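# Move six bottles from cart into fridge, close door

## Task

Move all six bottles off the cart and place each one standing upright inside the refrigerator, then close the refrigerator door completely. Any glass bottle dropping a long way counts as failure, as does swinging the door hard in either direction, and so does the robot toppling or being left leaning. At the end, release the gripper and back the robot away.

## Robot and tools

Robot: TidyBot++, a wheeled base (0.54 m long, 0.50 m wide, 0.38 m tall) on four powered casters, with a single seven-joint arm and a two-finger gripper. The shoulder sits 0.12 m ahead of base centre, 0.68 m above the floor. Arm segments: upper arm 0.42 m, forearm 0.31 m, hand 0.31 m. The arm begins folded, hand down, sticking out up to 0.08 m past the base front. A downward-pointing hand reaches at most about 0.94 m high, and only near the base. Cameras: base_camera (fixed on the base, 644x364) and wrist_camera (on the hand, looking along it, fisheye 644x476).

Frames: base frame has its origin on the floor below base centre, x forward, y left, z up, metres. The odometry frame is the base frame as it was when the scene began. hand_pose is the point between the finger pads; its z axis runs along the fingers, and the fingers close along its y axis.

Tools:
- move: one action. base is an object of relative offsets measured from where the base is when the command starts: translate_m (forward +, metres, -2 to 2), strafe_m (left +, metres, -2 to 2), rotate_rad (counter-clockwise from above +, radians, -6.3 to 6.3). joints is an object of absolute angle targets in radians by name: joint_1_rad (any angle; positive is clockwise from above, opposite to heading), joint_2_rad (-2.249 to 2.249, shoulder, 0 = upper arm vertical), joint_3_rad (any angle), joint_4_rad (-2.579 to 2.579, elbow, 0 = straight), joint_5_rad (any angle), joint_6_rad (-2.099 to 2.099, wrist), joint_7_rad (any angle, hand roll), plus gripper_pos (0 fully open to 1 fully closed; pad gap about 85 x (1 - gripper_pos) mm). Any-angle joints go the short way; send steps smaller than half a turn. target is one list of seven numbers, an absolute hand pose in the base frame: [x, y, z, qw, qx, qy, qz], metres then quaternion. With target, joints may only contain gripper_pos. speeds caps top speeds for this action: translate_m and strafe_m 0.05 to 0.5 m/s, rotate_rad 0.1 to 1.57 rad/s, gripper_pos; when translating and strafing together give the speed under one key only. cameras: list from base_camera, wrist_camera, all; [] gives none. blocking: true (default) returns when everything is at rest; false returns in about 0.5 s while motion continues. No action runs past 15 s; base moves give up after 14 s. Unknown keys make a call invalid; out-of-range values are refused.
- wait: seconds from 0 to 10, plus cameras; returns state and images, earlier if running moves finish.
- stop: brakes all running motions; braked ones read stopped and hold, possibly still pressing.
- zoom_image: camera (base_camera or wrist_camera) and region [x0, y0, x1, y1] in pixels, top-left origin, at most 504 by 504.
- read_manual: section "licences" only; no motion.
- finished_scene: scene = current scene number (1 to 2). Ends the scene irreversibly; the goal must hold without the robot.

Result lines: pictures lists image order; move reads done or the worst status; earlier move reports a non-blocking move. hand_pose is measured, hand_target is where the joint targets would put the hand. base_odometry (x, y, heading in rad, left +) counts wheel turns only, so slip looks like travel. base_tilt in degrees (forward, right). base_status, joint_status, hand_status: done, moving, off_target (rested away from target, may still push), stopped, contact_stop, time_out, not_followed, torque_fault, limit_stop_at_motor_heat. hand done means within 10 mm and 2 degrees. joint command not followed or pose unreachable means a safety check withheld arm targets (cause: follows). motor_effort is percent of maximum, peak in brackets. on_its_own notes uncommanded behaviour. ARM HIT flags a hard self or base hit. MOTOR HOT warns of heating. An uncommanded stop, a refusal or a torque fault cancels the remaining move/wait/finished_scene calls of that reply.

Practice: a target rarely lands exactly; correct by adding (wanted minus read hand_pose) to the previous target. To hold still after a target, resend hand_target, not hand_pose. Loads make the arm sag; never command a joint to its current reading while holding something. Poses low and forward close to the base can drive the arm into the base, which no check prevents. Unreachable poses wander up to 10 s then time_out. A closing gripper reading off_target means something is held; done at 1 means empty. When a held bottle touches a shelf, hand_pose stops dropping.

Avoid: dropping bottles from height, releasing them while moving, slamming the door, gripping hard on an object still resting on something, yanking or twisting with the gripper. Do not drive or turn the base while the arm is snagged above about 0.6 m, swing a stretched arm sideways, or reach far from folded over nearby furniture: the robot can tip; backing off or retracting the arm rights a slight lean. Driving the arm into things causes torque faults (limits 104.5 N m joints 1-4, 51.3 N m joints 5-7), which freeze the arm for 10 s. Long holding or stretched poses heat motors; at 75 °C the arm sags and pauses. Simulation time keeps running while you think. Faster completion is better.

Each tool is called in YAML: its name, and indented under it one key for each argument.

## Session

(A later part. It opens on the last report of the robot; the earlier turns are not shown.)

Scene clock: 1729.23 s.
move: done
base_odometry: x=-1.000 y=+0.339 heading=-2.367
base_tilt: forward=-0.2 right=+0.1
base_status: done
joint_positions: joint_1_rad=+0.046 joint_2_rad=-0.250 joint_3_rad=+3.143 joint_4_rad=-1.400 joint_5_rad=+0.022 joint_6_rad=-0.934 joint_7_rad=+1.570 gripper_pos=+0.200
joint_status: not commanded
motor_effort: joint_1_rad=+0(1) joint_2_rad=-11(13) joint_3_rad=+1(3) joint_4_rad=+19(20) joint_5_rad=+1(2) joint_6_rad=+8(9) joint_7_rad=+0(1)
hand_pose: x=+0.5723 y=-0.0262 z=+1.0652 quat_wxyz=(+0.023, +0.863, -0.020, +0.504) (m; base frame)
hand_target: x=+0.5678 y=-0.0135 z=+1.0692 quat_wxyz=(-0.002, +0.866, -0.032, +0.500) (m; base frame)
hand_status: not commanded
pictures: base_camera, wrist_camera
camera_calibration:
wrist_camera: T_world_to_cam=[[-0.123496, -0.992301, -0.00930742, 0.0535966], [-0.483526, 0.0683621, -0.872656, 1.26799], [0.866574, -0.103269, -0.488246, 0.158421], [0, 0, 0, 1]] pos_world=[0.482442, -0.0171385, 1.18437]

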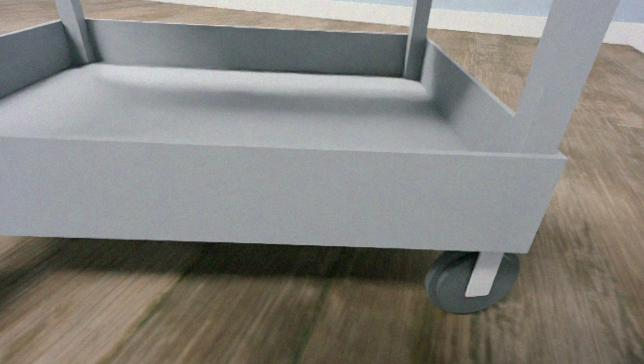

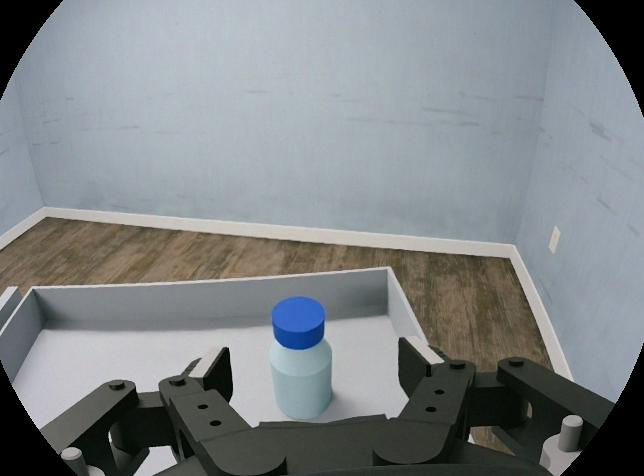

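move:
  joints: {"joint_2_rad": -0.035, "joint_4_rad": -1.766, "joint_6_rad": -0.343}
  cameras: ["wrist_camera"]

zoom_image:
  camera: "wrist_camera"
  region: [220, 180, 420, 380]

Scene clock: 1747.50 s.
move: done
base_odometry: x=-1.000 y=+0.339 heading=-2.367
base_tilt: forward=-0.2 right=+0.1
base_status: not commanded
joint_positions: joint_1_rad=+0.046 joint_2_rad=-0.038 joint_3_rad=+3.143 joint_4_rad=-1.753 joint_5_rad=+0.022 joint_6_rad=-0.381 joint_7_rad=+1.570 gripper_pos=+0.200
joint_status: all done
motor_effort: joint_1_rad=+0(1) joint_2_rad=-21(24) joint_3_rad=+1(1) joint_4_rad=+20(23) joint_5_rad=+1(2) joint_6_rad=+8(9) joint_7_rad=+1(1)
hand_pose: x=+0.6827 y=-0.0283 z=+0.9010 quat_wxyz=(+0.021, +0.866, -0.014, +0.499) (m; base frame)
hand_target: x=+0.6870 y=-0.0176 z=+0.9020 quat_wxyz=(-0.002, +0.860, -0.032, +0.509) (m; base frame)
hand_status: not commanded
pictures: wrist_camera
camera_calibration:
wrist_camera: T_world_to_cam=[[-0.1116, -0.993733, -0.00637147, 0.0527612], [-0.49531, 0.0611811, -0.866559, 1.18053], [0.861518, -0.0935519, -0.499033, -0.00413656], [0, 0, 0, 1]] pos_world=[0.594181, -0.0201827, 1.02127]

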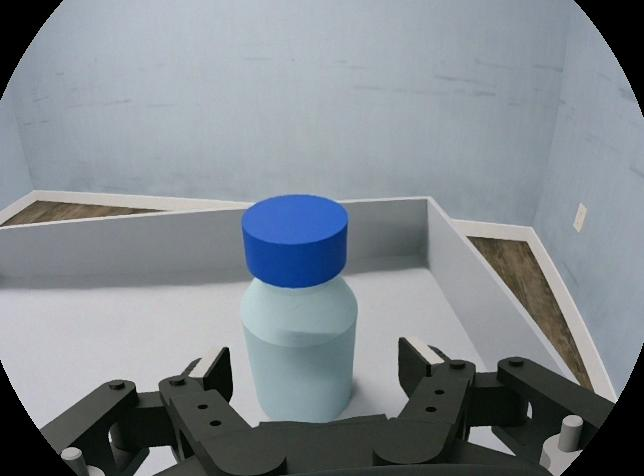

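Scaled by 2.520.

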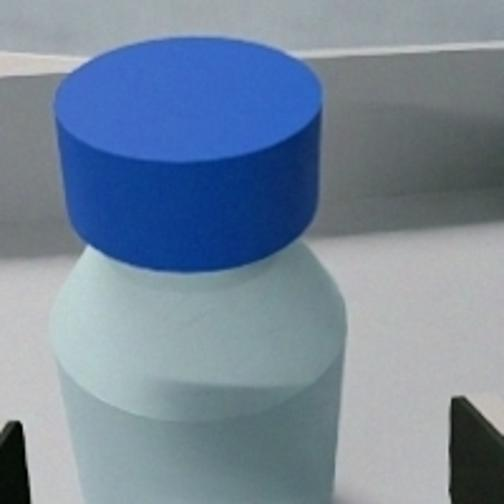

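move:
  joints: {"joint_1_rad": 0.02, "joint_2_rad": 0.07, "joint_4_rad": -1.62, "joint_6_rad": -0.35}
  cameras: ["wrist_camera"]

Scene clock: 1772.03 s.
move: done
base_odometry: x=-1.000 y=+0.339 heading=-2.367
base_tilt: forward=-0.2 right=+0.1
base_status: not commanded
joint_positions: joint_1_rad=+0.042 joint_2_rad=+0.057 joint_3_rad=+3.143 joint_4_rad=-1.649 joint_5_rad=+0.022 joint_6_rad=-0.379 joint_7_rad=+1.570 gripper_pos=+0.200
joint_status: all done
motor_effort: joint_1_rad=+0(1) joint_2_rad=-24(26) joint_3_rad=+1(1) joint_4_rad=+21(21) joint_5_rad=+0(2) joint_6_rad=+7(9) joint_7_rad=+0(1)
hand_pose: x=+0.7250 y=-0.0276 z=+0.9062 quat_wxyz=(+0.020, +0.864, -0.012, +0.504) (m; base frame)
hand_target: x=+0.7381 y=-0.0101 z=+0.9234 quat_wxyz=(-0.006, +0.852, -0.025, +0.523) (m; base frame)
hand_status: not commanded
pictures: wrist_camera
camera_calibration:
wrist_camera: T_world_to_cam=[[-0.107006, -0.994234, -0.006896, 0.0553993], [-0.48623, 0.0583786, -0.871878, 1.20409], [0.867254, -0.0899432, -0.489674, -0.0505096], [0, 0, 0, 1]] pos_world=[0.635198, -0.0197562, 1.02547]

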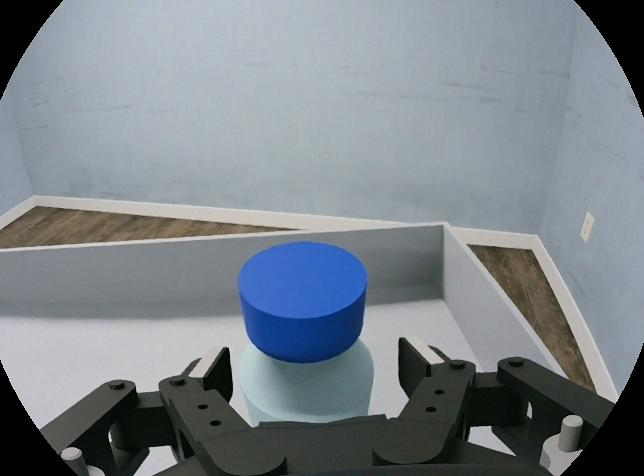

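move:
  joints: {"joint_1_rad": 0.014, "joint_2_rad": 0.185, "joint_4_rad": -1.483, "joint_6_rad": -0.357}
  cameras: ["wrist_camera"]

zoom_image:
  camera: "wrist_camera"
  region: [180, 270, 460, 470]

Scene clock: 1778.47 s.
move: done
base_odometry: x=-1.000 y=+0.339 heading=-2.367
base_tilt: forward=-0.2 right=+0.1
base_status: not commanded
joint_positions: joint_1_rad=+0.036 joint_2_rad=+0.173 joint_3_rad=+3.143 joint_4_rad=-1.513 joint_5_rad=+0.022 joint_6_rad=-0.379 joint_7_rad=+1.570 gripper_pos=+0.200
joint_status: all done
motor_effort: joint_1_rad=+0(1) joint_2_rad=-29(31) joint_3_rad=+0(1) joint_4_rad=+20(21) joint_5_rad=+1(2) joint_6_rad=+8(9) joint_7_rad=+0(1)
hand_pose: x=+0.7773 y=-0.0263 z=+0.9121 quat_wxyz=(+0.019, +0.859, -0.010, +0.512) (m; base frame)
hand_target: x=+0.7889 y=-0.0071 z=+0.9283 quat_wxyz=(-0.008, +0.848, -0.023, +0.530) (m; base frame)
hand_status: not commanded
pictures: wrist_camera
camera_calibration:
wrist_camera: T_world_to_cam=[[-0.101659, -0.994788, -0.00794623, 0.059038], [-0.469262, 0.0549947, -0.881345, 1.22996], [0.877188, -0.0858678, -0.472406, -0.11624], [0, 0, 0, 1]] pos_world=[0.685137, -0.0188921, 1.02957]

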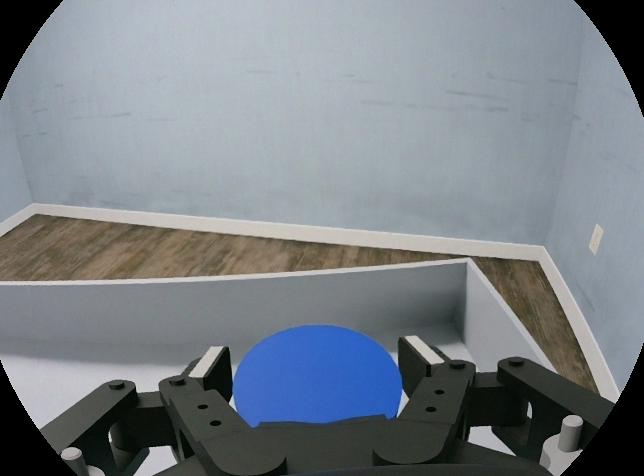

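Scaled by 1.800.

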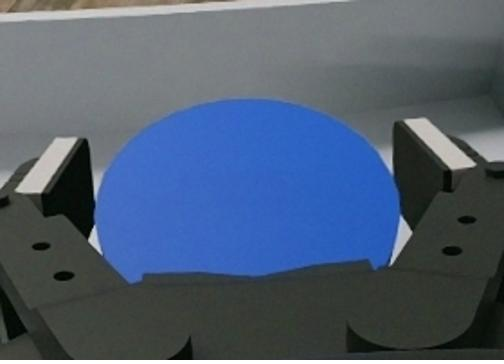

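move:
  joints: {"joint_2_rad": 0.193, "joint_6_rad": -0.435}
  cameras: ["wrist_camera"]

Scene clock: 1787.47 s.
move: done
base_odometry: x=-1.000 y=+0.339 heading=-2.367
base_tilt: forward=-0.2 right=+0.1
base_status: not commanded
joint_positions: joint_1_rad=+0.036 joint_2_rad=+0.177 joint_3_rad=+3.143 joint_4_rad=-1.510 joint_5_rad=+0.022 joint_6_rad=-0.432 joint_7_rad=+1.570 gripper_pos=+0.200
joint_status: all done
motor_effort: joint_1_rad=+0(1) joint_2_rad=-29(30) joint_3_rad=+1(1) joint_4_rad=+21(22) joint_5_rad=+1(3) joint_6_rad=+8(9) joint_7_rad=+0(1)
hand_pose: x=+0.7704 y=-0.0264 z=+0.8973 quat_wxyz=(+0.018, +0.872, -0.010, +0.489) (m; base frame)
hand_target: x=+0.7792 y=-0.0069 z=+0.9016 quat_wxyz=(-0.007, +0.870, -0.023, +0.493) (m; base frame)
hand_status: not commanded
pictures: wrist_camera
camera_calibration:
wrist_camera: T_world_to_cam=[[-0.103152, -0.994656, -0.00436749, 0.0561027], [-0.515512, 0.0572157, -0.85497, 1.22576], [0.850651, -0.08594, -0.518659, -0.055237], [0, 0, 0, 1]] pos_world=[0.684669, -0.0190769, 1.01958]

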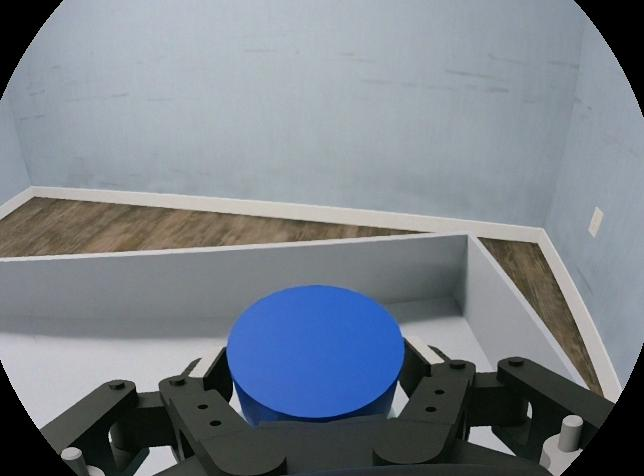

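move:
  joints: {"joint_6_rad": -0.377}
  cameras: ["wrist_camera"]

Scene clock: 1796.27 s.
move: done
base_odometry: x=-1.000 y=+0.339 heading=-2.367
base_tilt: forward=-0.2 right=+0.1
base_status: not commanded
joint_positions: joint_1_rad=+0.036 joint_2_rad=+0.177 joint_3_rad=+3.143 joint_4_rad=-1.508 joint_5_rad=+0.022 joint_6_rad=-0.384 joint_7_rad=+1.570 gripper_pos=+0.200
joint_status: all done
motor_effort: joint_1_rad=+0(0) joint_2_rad=-29(29) joint_3_rad=+0(1) joint_4_rad=+21(22) joint_5_rad=+0(2) joint_6_rad=+8(10) joint_7_rad=+0(1)
hand_pose: x=+0.7783 y=-0.0264 z=+0.9111 quat_wxyz=(+0.019, +0.860, -0.010, +0.510) (m; base frame)
hand_target: x=+0.7881 y=-0.0071 z=+0.9174 quat_wxyz=(-0.007, +0.855, -0.023, +0.518) (m; base frame)
hand_status: not commanded
pictures: wrist_camera
camera_calibration:
wrist_camera: T_world_to_cam=[[-0.101778, -0.994778, -0.00766577, 0.0589191], [-0.472854, 0.0551555, -0.879413, 1.23056], [0.875243, -0.08588, -0.475998, -0.112842], [0, 0, 0, 1]] pos_world=[0.686635, -0.0189515, 1.02891]

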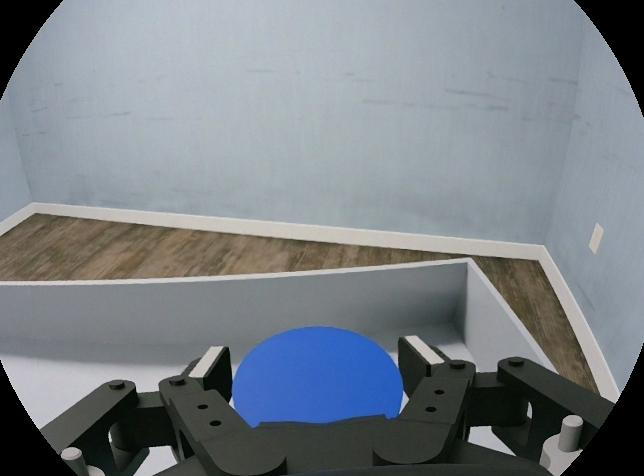

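move:
  joints: {"joint_6_rad": -0.408}
  cameras: ["wrist_camera"]

Scene clock: 1799.23 s.
move: done
base_odometry: x=-1.000 y=+0.339 heading=-2.367
base_tilt: forward=-0.2 right=+0.1
base_status: not commanded
joint_positions: joint_1_rad=+0.036 joint_2_rad=+0.177 joint_3_rad=+3.143 joint_4_rad=-1.508 joint_5_rad=+0.022 joint_6_rad=-0.399 joint_7_rad=+1.570 gripper_pos=+0.200
joint_status: all done
motor_effort: joint_1_rad=+0(1) joint_2_rad=-29(30) joint_3_rad=+0(1) joint_4_rad=+20(21) joint_5_rad=+1(1) joint_6_rad=+8(8) joint_7_rad=+0(1)
hand_pose: x=+0.7761 y=-0.0264 z=+0.9070 quat_wxyz=(+0.019, +0.863, -0.010, +0.504) (m; base frame)
hand_target: x=+0.7835 y=-0.0070 z=+0.9089 quat_wxyz=(-0.007, +0.863, -0.023, +0.504) (m; base frame)
hand_status: not commanded
pictures: wrist_camera
camera_calibration:
wrist_camera: T_world_to_cam=[[-0.102219, -0.99474, -0.00667779, 0.0580958], [-0.485835, 0.0557796, -0.872269, 1.22956], [0.868053, -0.0859177, -0.488981, -0.0954593], [0, 0, 0, 1]] pos_world=[0.686164, -0.0189956, 1.02621]

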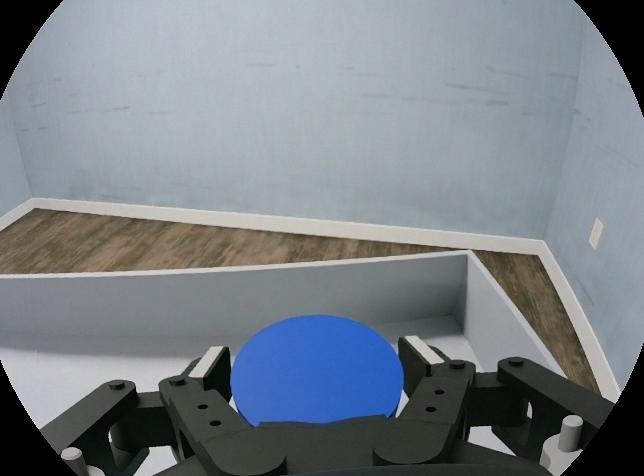

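move:
  joints: {"joint_2_rad": 0.201}
  cameras: ["wrist_camera"]

Scene clock: 1803.40 s.
move: done
base_odometry: x=-1.000 y=+0.339 heading=-2.367
base_tilt: forward=-0.2 right=+0.1
base_status: not commanded
joint_positions: joint_1_rad=+0.036 joint_2_rad=+0.183 joint_3_rad=+3.143 joint_4_rad=-1.508 joint_5_rad=+0.022 joint_6_rad=-0.399 joint_7_rad=+1.570 gripper_pos=+0.200
joint_status: all done
motor_effort: joint_1_rad=+0(1) joint_2_rad=-30(30) joint_3_rad=+1(1) joint_4_rad=+20(21) joint_5_rad=+1(2) joint_6_rad=+8(8) joint_7_rad=+1(1)
hand_pose: x=+0.7773 y=-0.0264 z=+0.9034 quat_wxyz=(+0.018, +0.865, -0.010, +0.502) (m; base frame)
hand_target: x=+0.7853 y=-0.0070 z=+0.9036 quat_wxyz=(-0.007, +0.865, -0.023, +0.501) (m; base frame)
hand_status: not commanded
pictures: wrist_camera
camera_calibration:
wrist_camera: T_world_to_cam=[[-0.102255, -0.994738, -0.00631151, 0.0578504], [-0.49067, 0.0559558, -0.869547, 1.22828], [0.865325, -0.0858183, -0.49381, -0.0918429], [0, 0, 0, 1]] pos_world=[0.688067, -0.019065, 1.02306]

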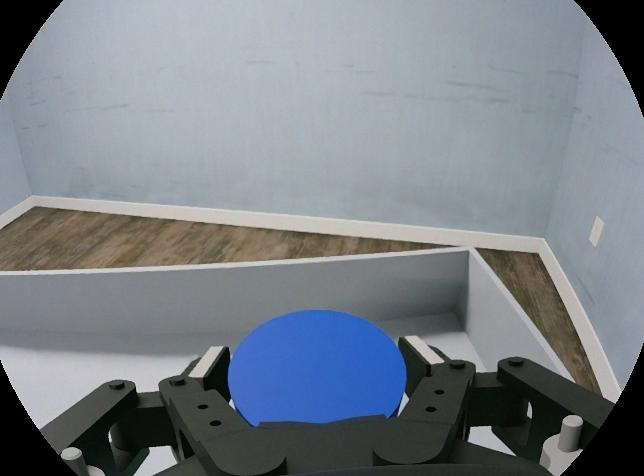

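move:
  joints: {"gripper_pos": 0.6}
  cameras: ["wrist_camera"]

Scene clock: 1809.73 s.
move: off_target
base_odometry: x=-1.000 y=+0.339 heading=-2.367
base_tilt: forward=-0.2 right=+0.1
base_status: not commanded
joint_positions: joint_1_rad=+0.036 joint_2_rad=+0.183 joint_3_rad=+3.143 joint_4_rad=-1.507 joint_5_rad=+0.022 joint_6_rad=-0.399 joint_7_rad=+1.570 gripper_pos=+0.413
joint_status: gripper_pos off_target (ended at +0.413, target +0.600)
motor_effort: joint_1_rad=-1(1) joint_2_rad=-28(30) joint_3_rad=+0(1) joint_4_rad=+20(21) joint_5_rad=+1(2) joint_6_rad=+8(9) joint_7_rad=+0(1)
hand_pose: x=+0.7777 y=-0.0263 z=+0.9041 quat_wxyz=(+0.018, +0.865, -0.010, +0.502) (m; base frame)
hand_target: x=+0.7853 y=-0.0070 z=+0.9036 quat_wxyz=(-0.007, +0.865, -0.023, +0.501) (m; base frame)
hand_status: not commanded
pictures: wrist_camera
camera_calibration:
wrist_camera: T_world_to_cam=[[-0.102041, -0.99476, -0.00639223, 0.0579191], [-0.489583, 0.0558125, -0.870169, 1.22878], [0.865966, -0.0856638, -0.492712, -0.0932623], [0, 0, 0, 1]] pos_world=[0.688259, -0.0189547, 1.02366]

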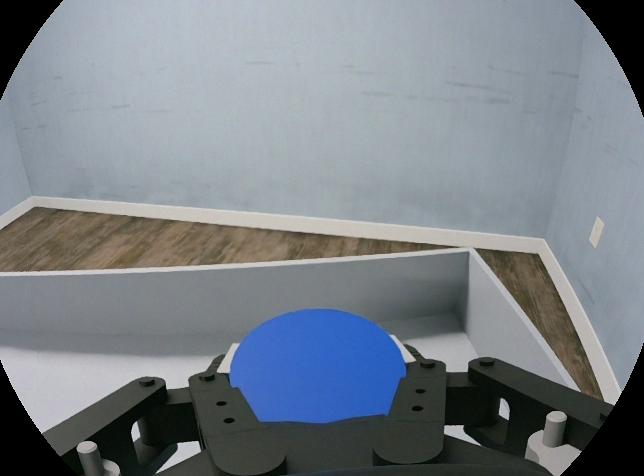

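zoom_image:
  camera: "wrist_camera"
  region: [180, 270, 460, 470]

Scaled by 1.800.

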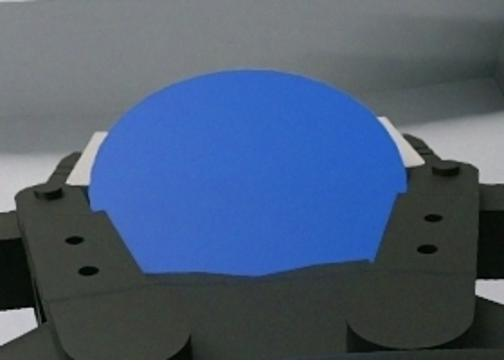

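move:
  joints: {"joint_2_rad": 0.15, "joint_4_rad": -1.397, "joint_6_rad": -0.493}
  cameras: ["wrist_camera"]

zoom_image:
  camera: "wrist_camera"
  region: [180, 270, 460, 470]

Scene clock: 1848.47 s.
move: off_target
base_odometry: x=-1.000 y=+0.339 heading=-2.367
base_tilt: forward=-0.2 right=+0.1
base_status: not commanded
joint_positions: joint_1_rad=+0.036 joint_2_rad=+0.182 joint_3_rad=+3.143 joint_4_rad=-1.460 joint_5_rad=+0.022 joint_6_rad=-0.480 joint_7_rad=+1.570 gripper_pos=+0.413
joint_status: joint_4_rad off_target (ended at -1.460, target -1.397); the others done
motor_effort: joint_1_rad=+0(1) joint_2_rad=-34(36) joint_3_rad=+1(1) joint_4_rad=+25(26) joint_5_rad=+1(2) joint_6_rad=+12(13) joint_7_rad=+1(1)
hand_pose: x=+0.7734 y=-0.0267 z=+0.9102 quat_wxyz=(+0.019, +0.873, -0.011, +0.488) (m; base frame)
hand_target: x=+0.7737 y=-0.0069 z=+0.9646 quat_wxyz=(-0.008, +0.852, -0.023, +0.523) (m; base frame)
hand_status: not commanded
pictures: wrist_camera
camera_calibration:
wrist_camera: T_world_to_cam=[[-0.104008, -0.994568, -0.00403723, 0.0565773], [-0.518318, 0.0576673, -0.853242, 1.2389], [0.84884, -0.0866517, -0.5215, -0.047201], [0, 0, 0, 1]] pos_world=[0.688095, -0.0192641, 1.0327]

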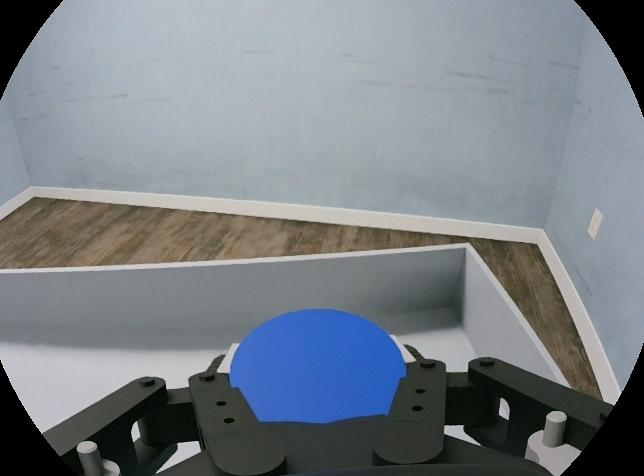

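Scaled by 1.800.

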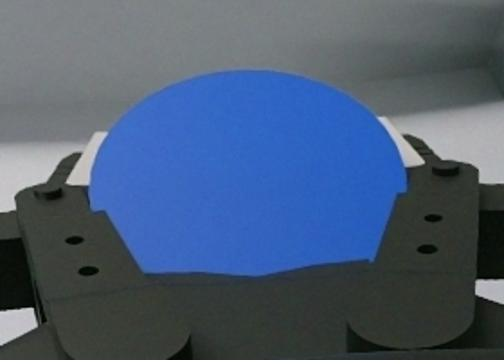

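move:
  joints: {"joint_2_rad": 0.15, "joint_4_rad": -1.198, "joint_6_rad": -0.66}
  cameras: ["wrist_camera"]

Scene clock: 1856.93 s.
move: off_target
base_odometry: x=-1.000 y=+0.339 heading=-2.367
base_tilt: forward=-0.2 right=+0.1
base_status: not commanded
joint_positions: joint_1_rad=+0.036 joint_2_rad=+0.178 joint_3_rad=+3.143 joint_4_rad=-1.253 joint_5_rad=+0.022 joint_6_rad=-0.638 joint_7_rad=+1.570 gripper_pos=+0.413
joint_status: joint_4_rad off_target (ended at -1.253, target -1.198); the others done
motor_effort: joint_1_rad=+0(1) joint_2_rad=-34(37) joint_3_rad=+0(1) joint_4_rad=+26(27) joint_5_rad=+0(2) joint_6_rad=+12(13) joint_7_rad=+0(1)
hand_pose: x=+0.7775 y=-0.0277 z=+0.9910 quat_wxyz=(+0.020, +0.860, -0.012, +0.511) (m; base frame)
hand_target: x=+0.7704 y=-0.0068 z=+1.0355 quat_wxyz=(-0.008, +0.843, -0.023, +0.537) (m; base frame)
hand_status: not commanded
pictures: wrist_camera
camera_calibration:
wrist_camera: T_world_to_cam=[[-0.107197, -0.994207, -0.00777536, 0.0624598], [-0.472029, 0.0577747, -0.879688, 1.30027], [0.875041, -0.0906297, -0.475488, -0.0746639], [0, 0, 0, 1]] pos_world=[0.685793, -0.0197912, 1.10881]

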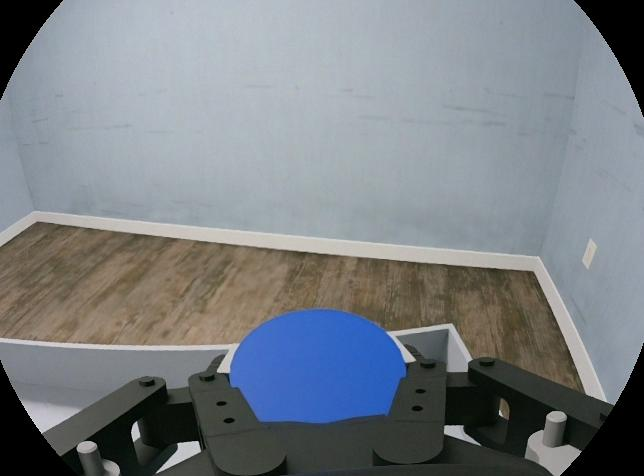

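move:
  joints: {"joint_2_rad": -0.237, "joint_4_rad": -1.32, "joint_6_rad": -1.03}
  blocking: false
  cameras: []

move:
  base: {"translate_m": -0.1375, "strafe_m": 0.5}
  cameras: ["wrist_camera"]

move:
  base: {"translate_m": 0.88, "strafe_m": 1.07, "rotate_rad": 1.277}
  joints: {"joint_1_rad": -0.128}
  cameras: ["base_camera", "wrist_camera"]

zoom_image:
  camera: "base_camera"
  region: [0, 140, 250, 280]

zoom_image:
  camera: "base_camera"
  region: [394, 140, 644, 280]

Scene clock: 1875.83 s.
move: moving
base_odometry: x=-1.000 y=+0.339 heading=-2.367
base_tilt: forward=-0.2 right=+0.1
base_status: not commanded
joint_positions: joint_1_rad=+0.036 joint_2_rad=+0.092 joint_3_rad=+3.143 joint_4_rad=-1.262 joint_5_rad=+0.022 joint_6_rad=-0.749 joint_7_rad=+1.570 gripper_pos=+0.413
joint_status: joint_2_rad moving; joint_4_rad moving; joint_6_rad moving
motor_effort: joint_1_rad=+1(1) joint_2_rad=-35(38) joint_3_rad=+0(1) joint_4_rad=+26(27) joint_5_rad=+1(2) joint_6_rad=+12(12) joint_7_rad=+1(1)
hand_pose: x=+0.7323 y=-0.0267 z=+1.0106 quat_wxyz=(+0.020, +0.868, -0.013, +0.496) (m; base frame)
hand_target: x=+0.7020 y=-0.0059 z=+1.0577 quat_wxyz=(-0.007, +0.853, -0.023, +0.522) (m; base frame)
hand_status: not commanded
pictures: none
No camera images: "cameras" was empty.

Scene clock: 1878.17 s.
move: done
base_odometry: x=-0.552 y=+0.078 heading=-2.367
base_tilt: forward=-0.2 right=+0.1
base_status: done
joint_positions: joint_1_rad=+0.026 joint_2_rad=-0.219 joint_3_rad=+3.138 joint_4_rad=-1.329 joint_5_rad=+0.022 joint_6_rad=-1.009 joint_7_rad=+1.570 gripper_pos=+0.413
joint_status: all done
motor_effort: joint_1_rad=+0(5) joint_2_rad=-16(34) joint_3_rad=+1(4) joint_4_rad=+24(25) joint_5_rad=+1(3) joint_6_rad=+11(13) joint_7_rad=+1(1)
hand_pose: x=+0.5744 y=-0.0145 z=+1.0703 quat_wxyz=(+0.017, +0.872, -0.009, +0.489) (m; base frame)
hand_target: x=+0.5645 y=-0.0041 z=+1.0775 quat_wxyz=(-0.007, +0.870, -0.023, +0.492) (m; base frame)
hand_status: not commanded
pictures: wrist_camera
camera_calibration:
wrist_camera: T_world_to_cam=[[-0.100017, -0.994966, -0.00623318, 0.0486616], [-0.515081, 0.0571352, -0.855235, 1.27198], [0.851286, -0.0823273, -0.518203, 0.201422], [0, 0, 0, 1]] pos_world=[0.48857, -0.00767541, 1.19252]

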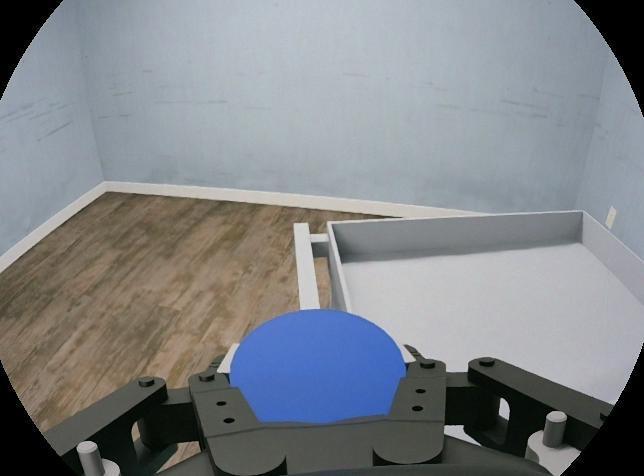

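Scene clock: 1882.60 s.
move: done
base_odometry: x=-0.432 y=-1.303 heading=-1.089
base_tilt: forward=-0.2 right=+0.1
base_status: done
joint_positions: joint_1_rad=-0.115 joint_2_rad=-0.217 joint_3_rad=+3.144 joint_4_rad=-1.330 joint_5_rad=+0.022 joint_6_rad=-1.012 joint_7_rad=+1.570 gripper_pos=+0.413
joint_status: all done
motor_effort: joint_1_rad=+0(4) joint_2_rad=-16(19) joint_3_rad=+1(4) joint_4_rad=+24(24) joint_5_rad=+0(3) joint_6_rad=+12(12) joint_7_rad=+0(1)
hand_pose: x=+0.5728 y=+0.0464 z=+1.0675 quat_wxyz=(-0.017, +0.872, +0.049, +0.486) (m; base frame)
hand_target: x=+0.5606 y=+0.0590 z=+1.0775 quat_wxyz=(-0.042, +0.870, +0.039, +0.490) (m; base frame)
hand_status: not commanded
pictures: base_camera, wrist_camera
camera_calibration:
wrist_camera: T_world_to_cam=[[0.0346012, -0.999377, -0.00699654, 0.0330112], [-0.524599, -0.0122035, -0.851262, 1.26964], [0.850646, 0.0331251, -0.524695, 0.208296], [0, 0, 0, 1]] pos_world=[0.487723, 0.0415849, 1.19032]

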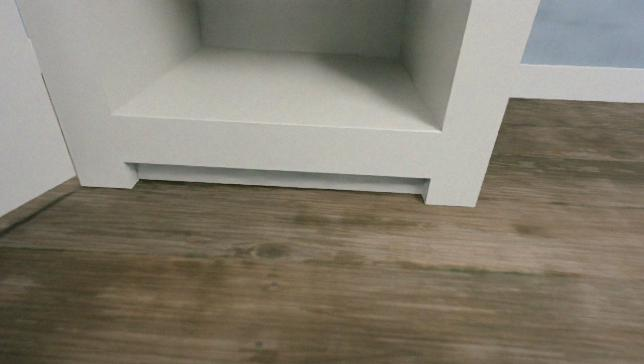

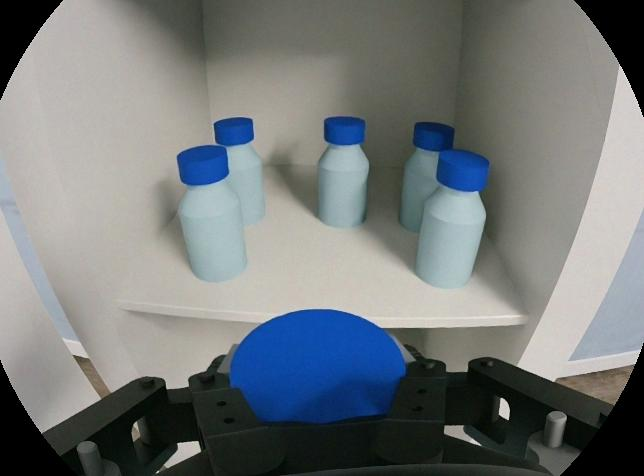

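Scaled by 2.016.

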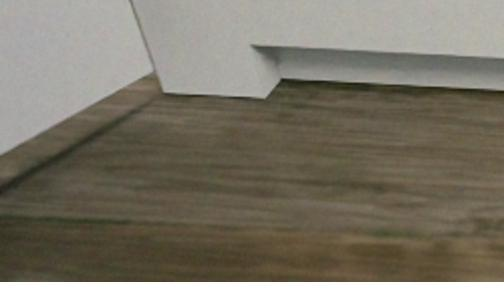

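Scaled by 2.016.

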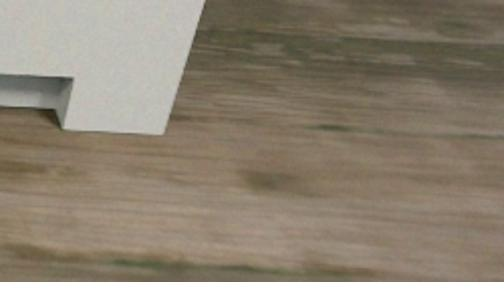

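move:
  joints: {"joint_2_rad": -0.127, "joint_4_rad": -1.265, "joint_6_rad": -0.815}
  base: {"rotate_rad": -0.011}
  cameras: ["base_camera", "wrist_camera"]

zoom_image:
  camera: "base_camera"
  region: [0, 140, 250, 280]

zoom_image:
  camera: "base_camera"
  region: [394, 140, 644, 280]

Scene clock: 1905.63 s.
move: off_target
base_odometry: x=-0.432 y=-1.303 heading=-1.099
base_tilt: forward=-0.2 right=+0.1
base_status: done
joint_positions: joint_1_rad=-0.116 joint_2_rad=-0.104 joint_3_rad=+3.144 joint_4_rad=-1.316 joint_5_rad=+0.022 joint_6_rad=-0.866 joint_7_rad=+1.570 gripper_pos=+0.413
joint_status: joint_4_rad off_target (ended at -1.316, target -1.265); the others done
motor_effort: joint_1_rad=+0(2) joint_2_rad=-22(25) joint_3_rad=+1(3) joint_4_rad=+24(26) joint_5_rad=+1(2) joint_6_rad=+12(13) joint_7_rad=+0(1)
hand_pose: x=+0.6391 y=+0.0554 z=+1.0595 quat_wxyz=(-0.018, +0.860, +0.051, +0.507) (m; base frame)
hand_target: x=+0.6354 y=+0.0687 z=+1.1149 quat_wxyz=(-0.048, +0.828, +0.037, +0.558) (m; base frame)
hand_status: not commanded
pictures: base_camera, wrist_camera
camera_calibration:
wrist_camera: T_world_to_cam=[[0.0393875, -0.999183, -0.00906211, 0.038751], [-0.483122, -0.0111043, -0.875483, 1.29684], [0.874667, 0.0388612, -0.483165, 0.0877714], [0, 0, 0, 1]] pos_world=[0.548233, 0.0497089, 1.17812]

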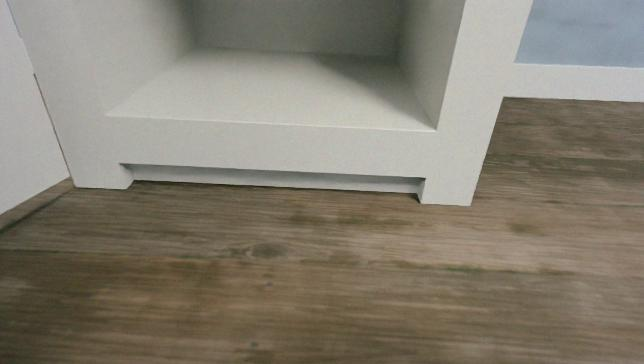

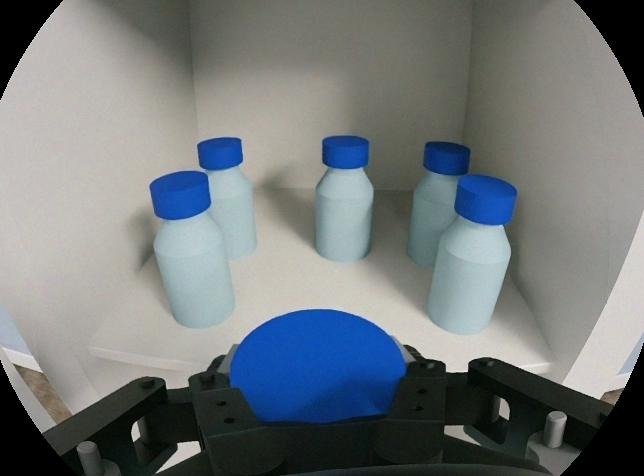

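Scaled by 2.016.

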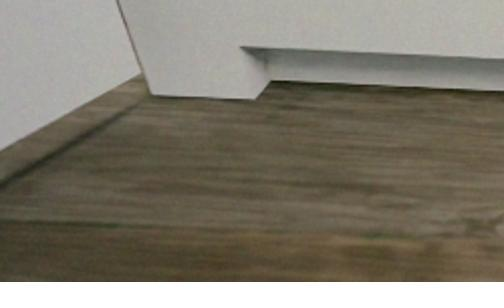

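Scaled by 2.016.

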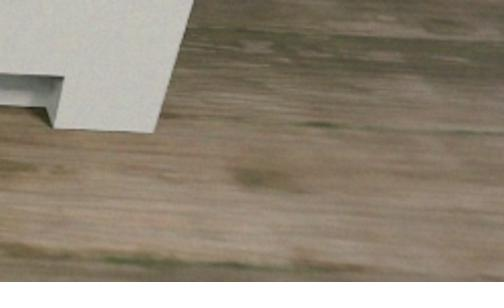

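move:
  base: {"translate_m": 0.209}
  speeds: {"translate_m": 0.2}
  cameras: ["wrist_camera"]

move:
  joints: {"joint_2_rad": -0.142, "joint_4_rad": -1.343, "joint_6_rad": -0.79}
  cameras: []

move:
  joints: {"joint_2_rad": -0.146, "joint_4_rad": -1.363, "joint_6_rad": -0.773}
  cameras: ["wrist_camera"]

Scene clock: 1924.07 s.
move: done
base_odometry: x=-0.337 y=-1.489 heading=-1.099
base_tilt: forward=-0.2 right=+0.1
base_status: done
joint_positions: joint_1_rad=-0.116 joint_2_rad=-0.103 joint_3_rad=+3.143 joint_4_rad=-1.316 joint_5_rad=+0.022 joint_6_rad=-0.865 joint_7_rad=+1.570 gripper_pos=+0.413
joint_status: not commanded
motor_effort: joint_1_rad=+0(1) joint_2_rad=-22(25) joint_3_rad=+1(3) joint_4_rad=+24(25) joint_5_rad=+1(2) joint_6_rad=+11(13) joint_7_rad=+0(1)
hand_pose: x=+0.6393 y=+0.0557 z=+1.0594 quat_wxyz=(-0.018, +0.860, +0.051, +0.507) (m; base frame)
hand_target: x=+0.6354 y=+0.0687 z=+1.1149 quat_wxyz=(-0.048, +0.828, +0.037, +0.558) (m; base frame)
hand_status: not commanded
pictures: wrist_camera
camera_calibration:
wrist_camera: T_world_to_cam=[[0.0399207, -0.999162, -0.00901502, 0.0386653], [-0.483229, -0.0114085, -0.87542, 1.29682], [0.874583, 0.0393037, -0.48328, 0.0876497], [0, 0, 0, 1]] pos_world=[0.548459, 0.0499826, 1.17797]

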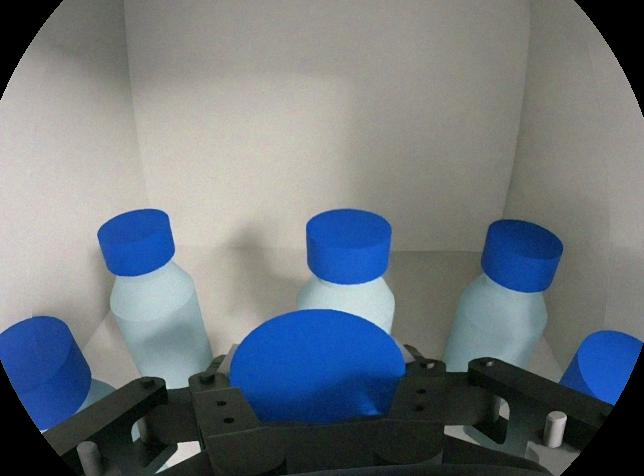

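Scene clock: 1924.90 s.
move: done
base_odometry: x=-0.337 y=-1.489 heading=-1.099
base_tilt: forward=-0.2 right=+0.1
base_status: not commanded
joint_positions: joint_1_rad=-0.116 joint_2_rad=-0.110 joint_3_rad=+3.143 joint_4_rad=-1.360 joint_5_rad=+0.022 joint_6_rad=-0.846 joint_7_rad=+1.570 gripper_pos=+0.413
joint_status: all done
motor_effort: joint_1_rad=+0(1) joint_2_rad=-21(23) joint_3_rad=+1(1) joint_4_rad=+24(26) joint_5_rad=+1(2) joint_6_rad=+12(13) joint_7_rad=+0(1)
hand_pose: x=+0.6373 y=+0.0556 z=+1.0433 quat_wxyz=(-0.018, +0.865, +0.051, +0.499) (m; base frame)
hand_target: x=+0.6322 y=+0.0683 z=+1.0849 quat_wxyz=(-0.046, +0.838, +0.037, +0.542) (m; base frame)
hand_status: not commanded
pictures: none
No camera images: "cameras" was empty.

Scene clock: 1925.50 s.
move: done
base_odometry: x=-0.337 y=-1.489 heading=-1.099
base_tilt: forward=-0.2 right=+0.1
base_status: not commanded
joint_positions: joint_1_rad=-0.116 joint_2_rad=-0.113 joint_3_rad=+3.143 joint_4_rad=-1.376 joint_5_rad=+0.022 joint_6_rad=-0.829 joint_7_rad=+1.570 gripper_pos=+0.413
joint_status: all done
motor_effort: joint_1_rad=+0(1) joint_2_rad=-22(23) joint_3_rad=+1(1) joint_4_rad=+25(26) joint_5_rad=+1(2) joint_6_rad=+12(12) joint_7_rad=+0(1)
hand_pose: x=+0.6381 y=+0.0558 z=+1.0401 quat_wxyz=(-0.018, +0.864, +0.051, +0.501) (m; base frame)
hand_target: x=+0.6325 y=+0.0684 z=+1.0803 quat_wxyz=(-0.046, +0.838, +0.037, +0.543) (m; base frame)
hand_status: not commanded
pictures: wrist_camera
camera_calibration:
wrist_camera: T_world_to_cam=[[0.0405776, -0.999147, -0.00772541, 0.0368116], [-0.495399, -0.0134035, -0.868562, 1.28013], [0.867717, 0.0390713, -0.49552, 0.096451], [0, 0, 0, 1]] pos_world=[0.548988, 0.05017, 1.15995]

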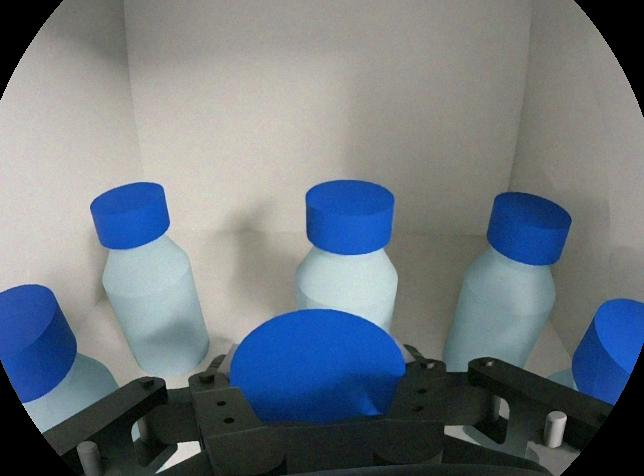

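move:
  joints: {"joint_2_rad": -0.150, "joint_4_rad": -1.385, "joint_6_rad": -0.755}
  cameras: []

move:
  joints: {"joint_2_rad": -0.155, "joint_4_rad": -1.410, "joint_6_rad": -0.735}
  cameras: []

move:
  joints: {"joint_2_rad": -0.160, "joint_4_rad": -1.435, "joint_6_rad": -0.715}
  cameras: ["wrist_camera"]

Scene clock: 1936.30 s.
move: done
base_odometry: x=-0.337 y=-1.489 heading=-1.099
base_tilt: forward=-0.2 right=+0.1
base_status: not commanded
joint_positions: joint_1_rad=-0.116 joint_2_rad=-0.118 joint_3_rad=+3.143 joint_4_rad=-1.395 joint_5_rad=+0.022 joint_6_rad=-0.808 joint_7_rad=+1.570 gripper_pos=+0.413
joint_status: all done
motor_effort: joint_1_rad=+0(0) joint_2_rad=-21(22) joint_3_rad=+0(1) joint_4_rad=+24(25) joint_5_rad=+1(2) joint_6_rad=+11(12) joint_7_rad=+0(1)
hand_pose: x=+0.6384 y=+0.0559 z=+1.0378 quat_wxyz=(-0.018, +0.862, +0.052, +0.504) (m; base frame)
hand_target: x=+0.6327 y=+0.0684 z=+1.0747 quat_wxyz=(-0.046, +0.838, +0.037, +0.543) (m; base frame)
hand_status: not commanded
pictures: none
No camera images: "cameras" was empty.

Scene clock: 1936.90 s.
move: done
base_odometry: x=-0.337 y=-1.489 heading=-1.099
base_tilt: forward=-0.2 right=+0.1
base_status: not commanded
joint_positions: joint_1_rad=-0.116 joint_2_rad=-0.127 joint_3_rad=+3.143 joint_4_rad=-1.414 joint_5_rad=+0.022 joint_6_rad=-0.784 joint_7_rad=+1.570 gripper_pos=+0.413
joint_status: all done
motor_effort: joint_1_rad=+0(0) joint_2_rad=-20(22) joint_3_rad=+1(1) joint_4_rad=+24(25) joint_5_rad=+1(2) joint_6_rad=+11(12) joint_7_rad=+0(1)
hand_pose: x=+0.6375 y=+0.0559 z=+1.0379 quat_wxyz=(-0.019, +0.859, +0.052, +0.510) (m; base frame)
hand_target: x=+0.6327 y=+0.0684 z=+1.0684 quat_wxyz=(-0.046, +0.838, +0.037, +0.543) (m; base frame)
hand_status: not commanded
pictures: none
No camera images: "cameras" was empty.

Scene clock: 1937.50 s.
move: done
base_odometry: x=-0.337 y=-1.489 heading=-1.099
base_tilt: forward=-0.2 right=+0.1
base_status: not commanded
joint_positions: joint_1_rad=-0.116 joint_2_rad=-0.137 joint_3_rad=+3.143 joint_4_rad=-1.433 joint_5_rad=+0.022 joint_6_rad=-0.761 joint_7_rad=+1.570 gripper_pos=+0.414
joint_status: all done
motor_effort: joint_1_rad=+0(0) joint_2_rad=-20(21) joint_3_rad=+1(1) joint_4_rad=+23(24) joint_5_rad=+2(2) joint_6_rad=+11(12) joint_7_rad=+0(1)
hand_pose: x=+0.6363 y=+0.0559 z=+1.0384 quat_wxyz=(-0.019, +0.855, +0.051, +0.516) (m; base frame)
hand_target: x=+0.6325 y=+0.0684 z=+1.0621 quat_wxyz=(-0.046, +0.838, +0.037, +0.543) (m; base frame)
hand_status: not commanded
pictures: wrist_camera
camera_calibration:
wrist_camera: T_world_to_cam=[[0.0423353, -0.999055, -0.00988812, 0.0381012], [-0.464806, -0.0109336, -0.885345, 1.2756], [0.8844, 0.0420774, -0.464829, 0.0546238], [0, 0, 0, 1]] pos_world=[0.542982, 0.0497137, 1.15511]

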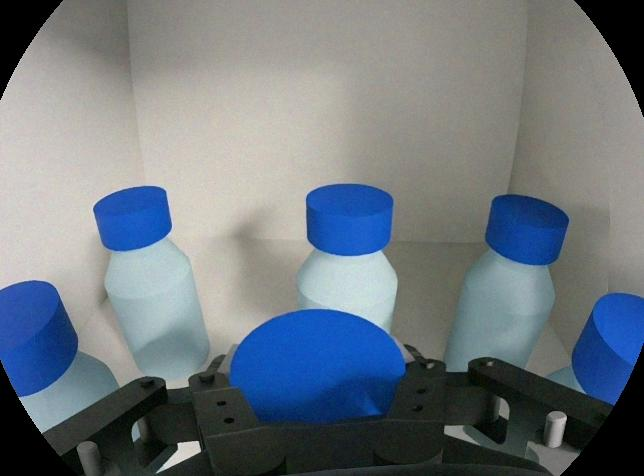

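move:
  joints: {"gripper_pos": 0.2}
  cameras: ["wrist_camera"]

Scene clock: 1940.40 s.
move: done
base_odometry: x=-0.337 y=-1.489 heading=-1.099
base_tilt: forward=-0.2 right=+0.1
base_status: not commanded
joint_positions: joint_1_rad=-0.116 joint_2_rad=-0.153 joint_3_rad=+3.143 joint_4_rad=-1.434 joint_5_rad=+0.022 joint_6_rad=-0.744 joint_7_rad=+1.570 gripper_pos=+0.200
joint_status: all done
motor_effort: joint_1_rad=+0(1) joint_2_rad=-15(20) joint_3_rad=+1(1) joint_4_rad=+20(23) joint_5_rad=+0(2) joint_6_rad=+8(11) joint_7_rad=+1(1)
hand_pose: x=+0.6328 y=+0.0555 z=+1.0512 quat_wxyz=(-0.020, +0.847, +0.051, +0.530) (m; base frame)
hand_target: x=+0.6325 y=+0.0684 z=+1.0621 quat_wxyz=(-0.046, +0.838, +0.037, +0.543) (m; base frame)
hand_status: not commanded
pictures: wrist_camera
camera_calibration:
wrist_camera: T_world_to_cam=[[0.0430351, -0.999, -0.0121202, 0.0399497], [-0.436252, -0.00787639, -0.89979, 1.2822], [0.898795, 0.04401, -0.436154, 0.0242395], [0, 0, 0, 1]] pos_world=[0.535855, 0.048942, 1.16477]

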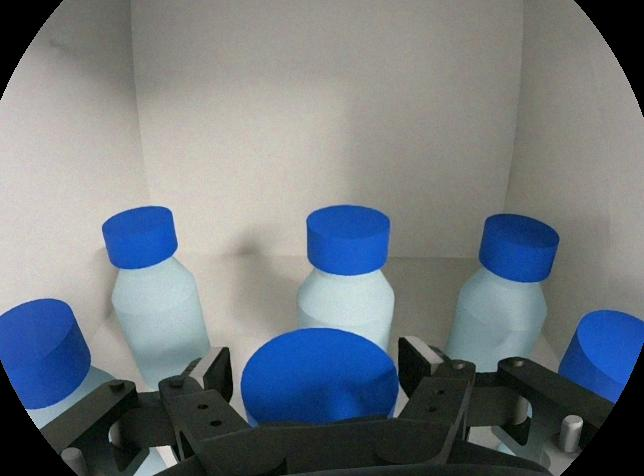

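move:
  joints: {"joint_2_rad": -0.25, "joint_4_rad": -1.375, "joint_6_rad": -0.97}
  blocking: false
  cameras: []

move:
  base: {"translate_m": -0.35}
  cameras: ["base_camera", "wrist_camera"]

Scene clock: 2017.73 s.
move: moving
base_odometry: x=-0.337 y=-1.489 heading=-1.099
base_tilt: forward=-0.2 right=+0.1
base_status: not commanded
joint_positions: joint_1_rad=-0.116 joint_2_rad=-0.229 joint_3_rad=+3.143 joint_4_rad=-1.409 joint_5_rad=+0.022 joint_6_rad=-0.926 joint_7_rad=+1.570 gripper_pos=+0.200
joint_status: joint_2_rad moving; joint_4_rad moving; joint_6_rad moving
motor_effort: joint_1_rad=+0(1) joint_2_rad=-11(18) joint_3_rad=+1(1) joint_4_rad=+19(21) joint_5_rad=+1(2) joint_6_rad=+9(9) joint_7_rad=+1(1)
hand_pose: x=+0.5795 y=+0.0485 z=+1.0528 quat_wxyz=(-0.018, +0.867, +0.051, +0.495) (m; base frame)
hand_target: x=+0.5668 y=+0.0598 z=+1.0690 quat_wxyz=(-0.042, +0.864, +0.038, +0.500) (m; base frame)
hand_status: not commanded
pictures: none
No camera images: "cameras" was empty.

Scene clock: 2019.87 s.
move: done
base_odometry: x=-0.496 y=-1.177 heading=-1.099
base_tilt: forward=-0.2 right=+0.1
base_status: done
joint_positions: joint_1_rad=-0.117 joint_2_rad=-0.258 joint_3_rad=+3.143 joint_4_rad=-1.400 joint_5_rad=+0.022 joint_6_rad=-0.934 joint_7_rad=+1.570 gripper_pos=+0.200
joint_status: all done
motor_effort: joint_1_rad=+0(2) joint_2_rad=-11(15) joint_3_rad=+1(4) joint_4_rad=+19(20) joint_5_rad=+0(2) joint_6_rad=+8(9) joint_7_rad=+0(1)
hand_pose: x=+0.5676 y=+0.0477 z=+1.0685 quat_wxyz=(-0.019, +0.860, +0.051, +0.507) (m; base frame)
hand_target: x=+0.5641 y=+0.0595 z=+1.0692 quat_wxyz=(-0.042, +0.865, +0.039, +0.498) (m; base frame)
hand_status: not commanded
pictures: base_camera, wrist_camera
camera_calibration:
wrist_camera: T_world_to_cam=[[0.0398464, -0.999157, -0.00988359, 0.0345933], [-0.481935, -0.0105528, -0.876143, 1.27014], [0.8753, 0.0396744, -0.481949, 0.153239], [0, 0, 0, 1]] pos_world=[0.476615, 0.041888, 1.18702]

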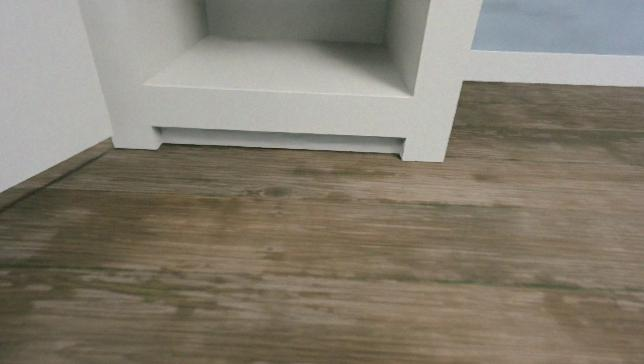

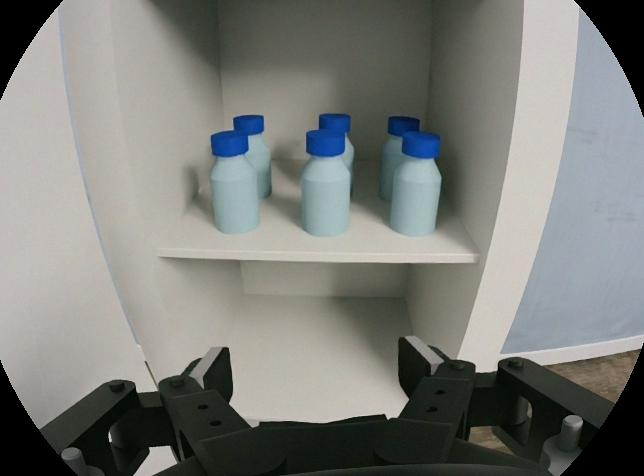

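zoom_image:
  camera: "base_camera"
  region: [0, 80, 250, 220]

Scaled by 2.016.

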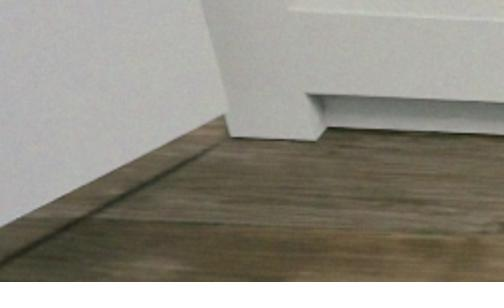

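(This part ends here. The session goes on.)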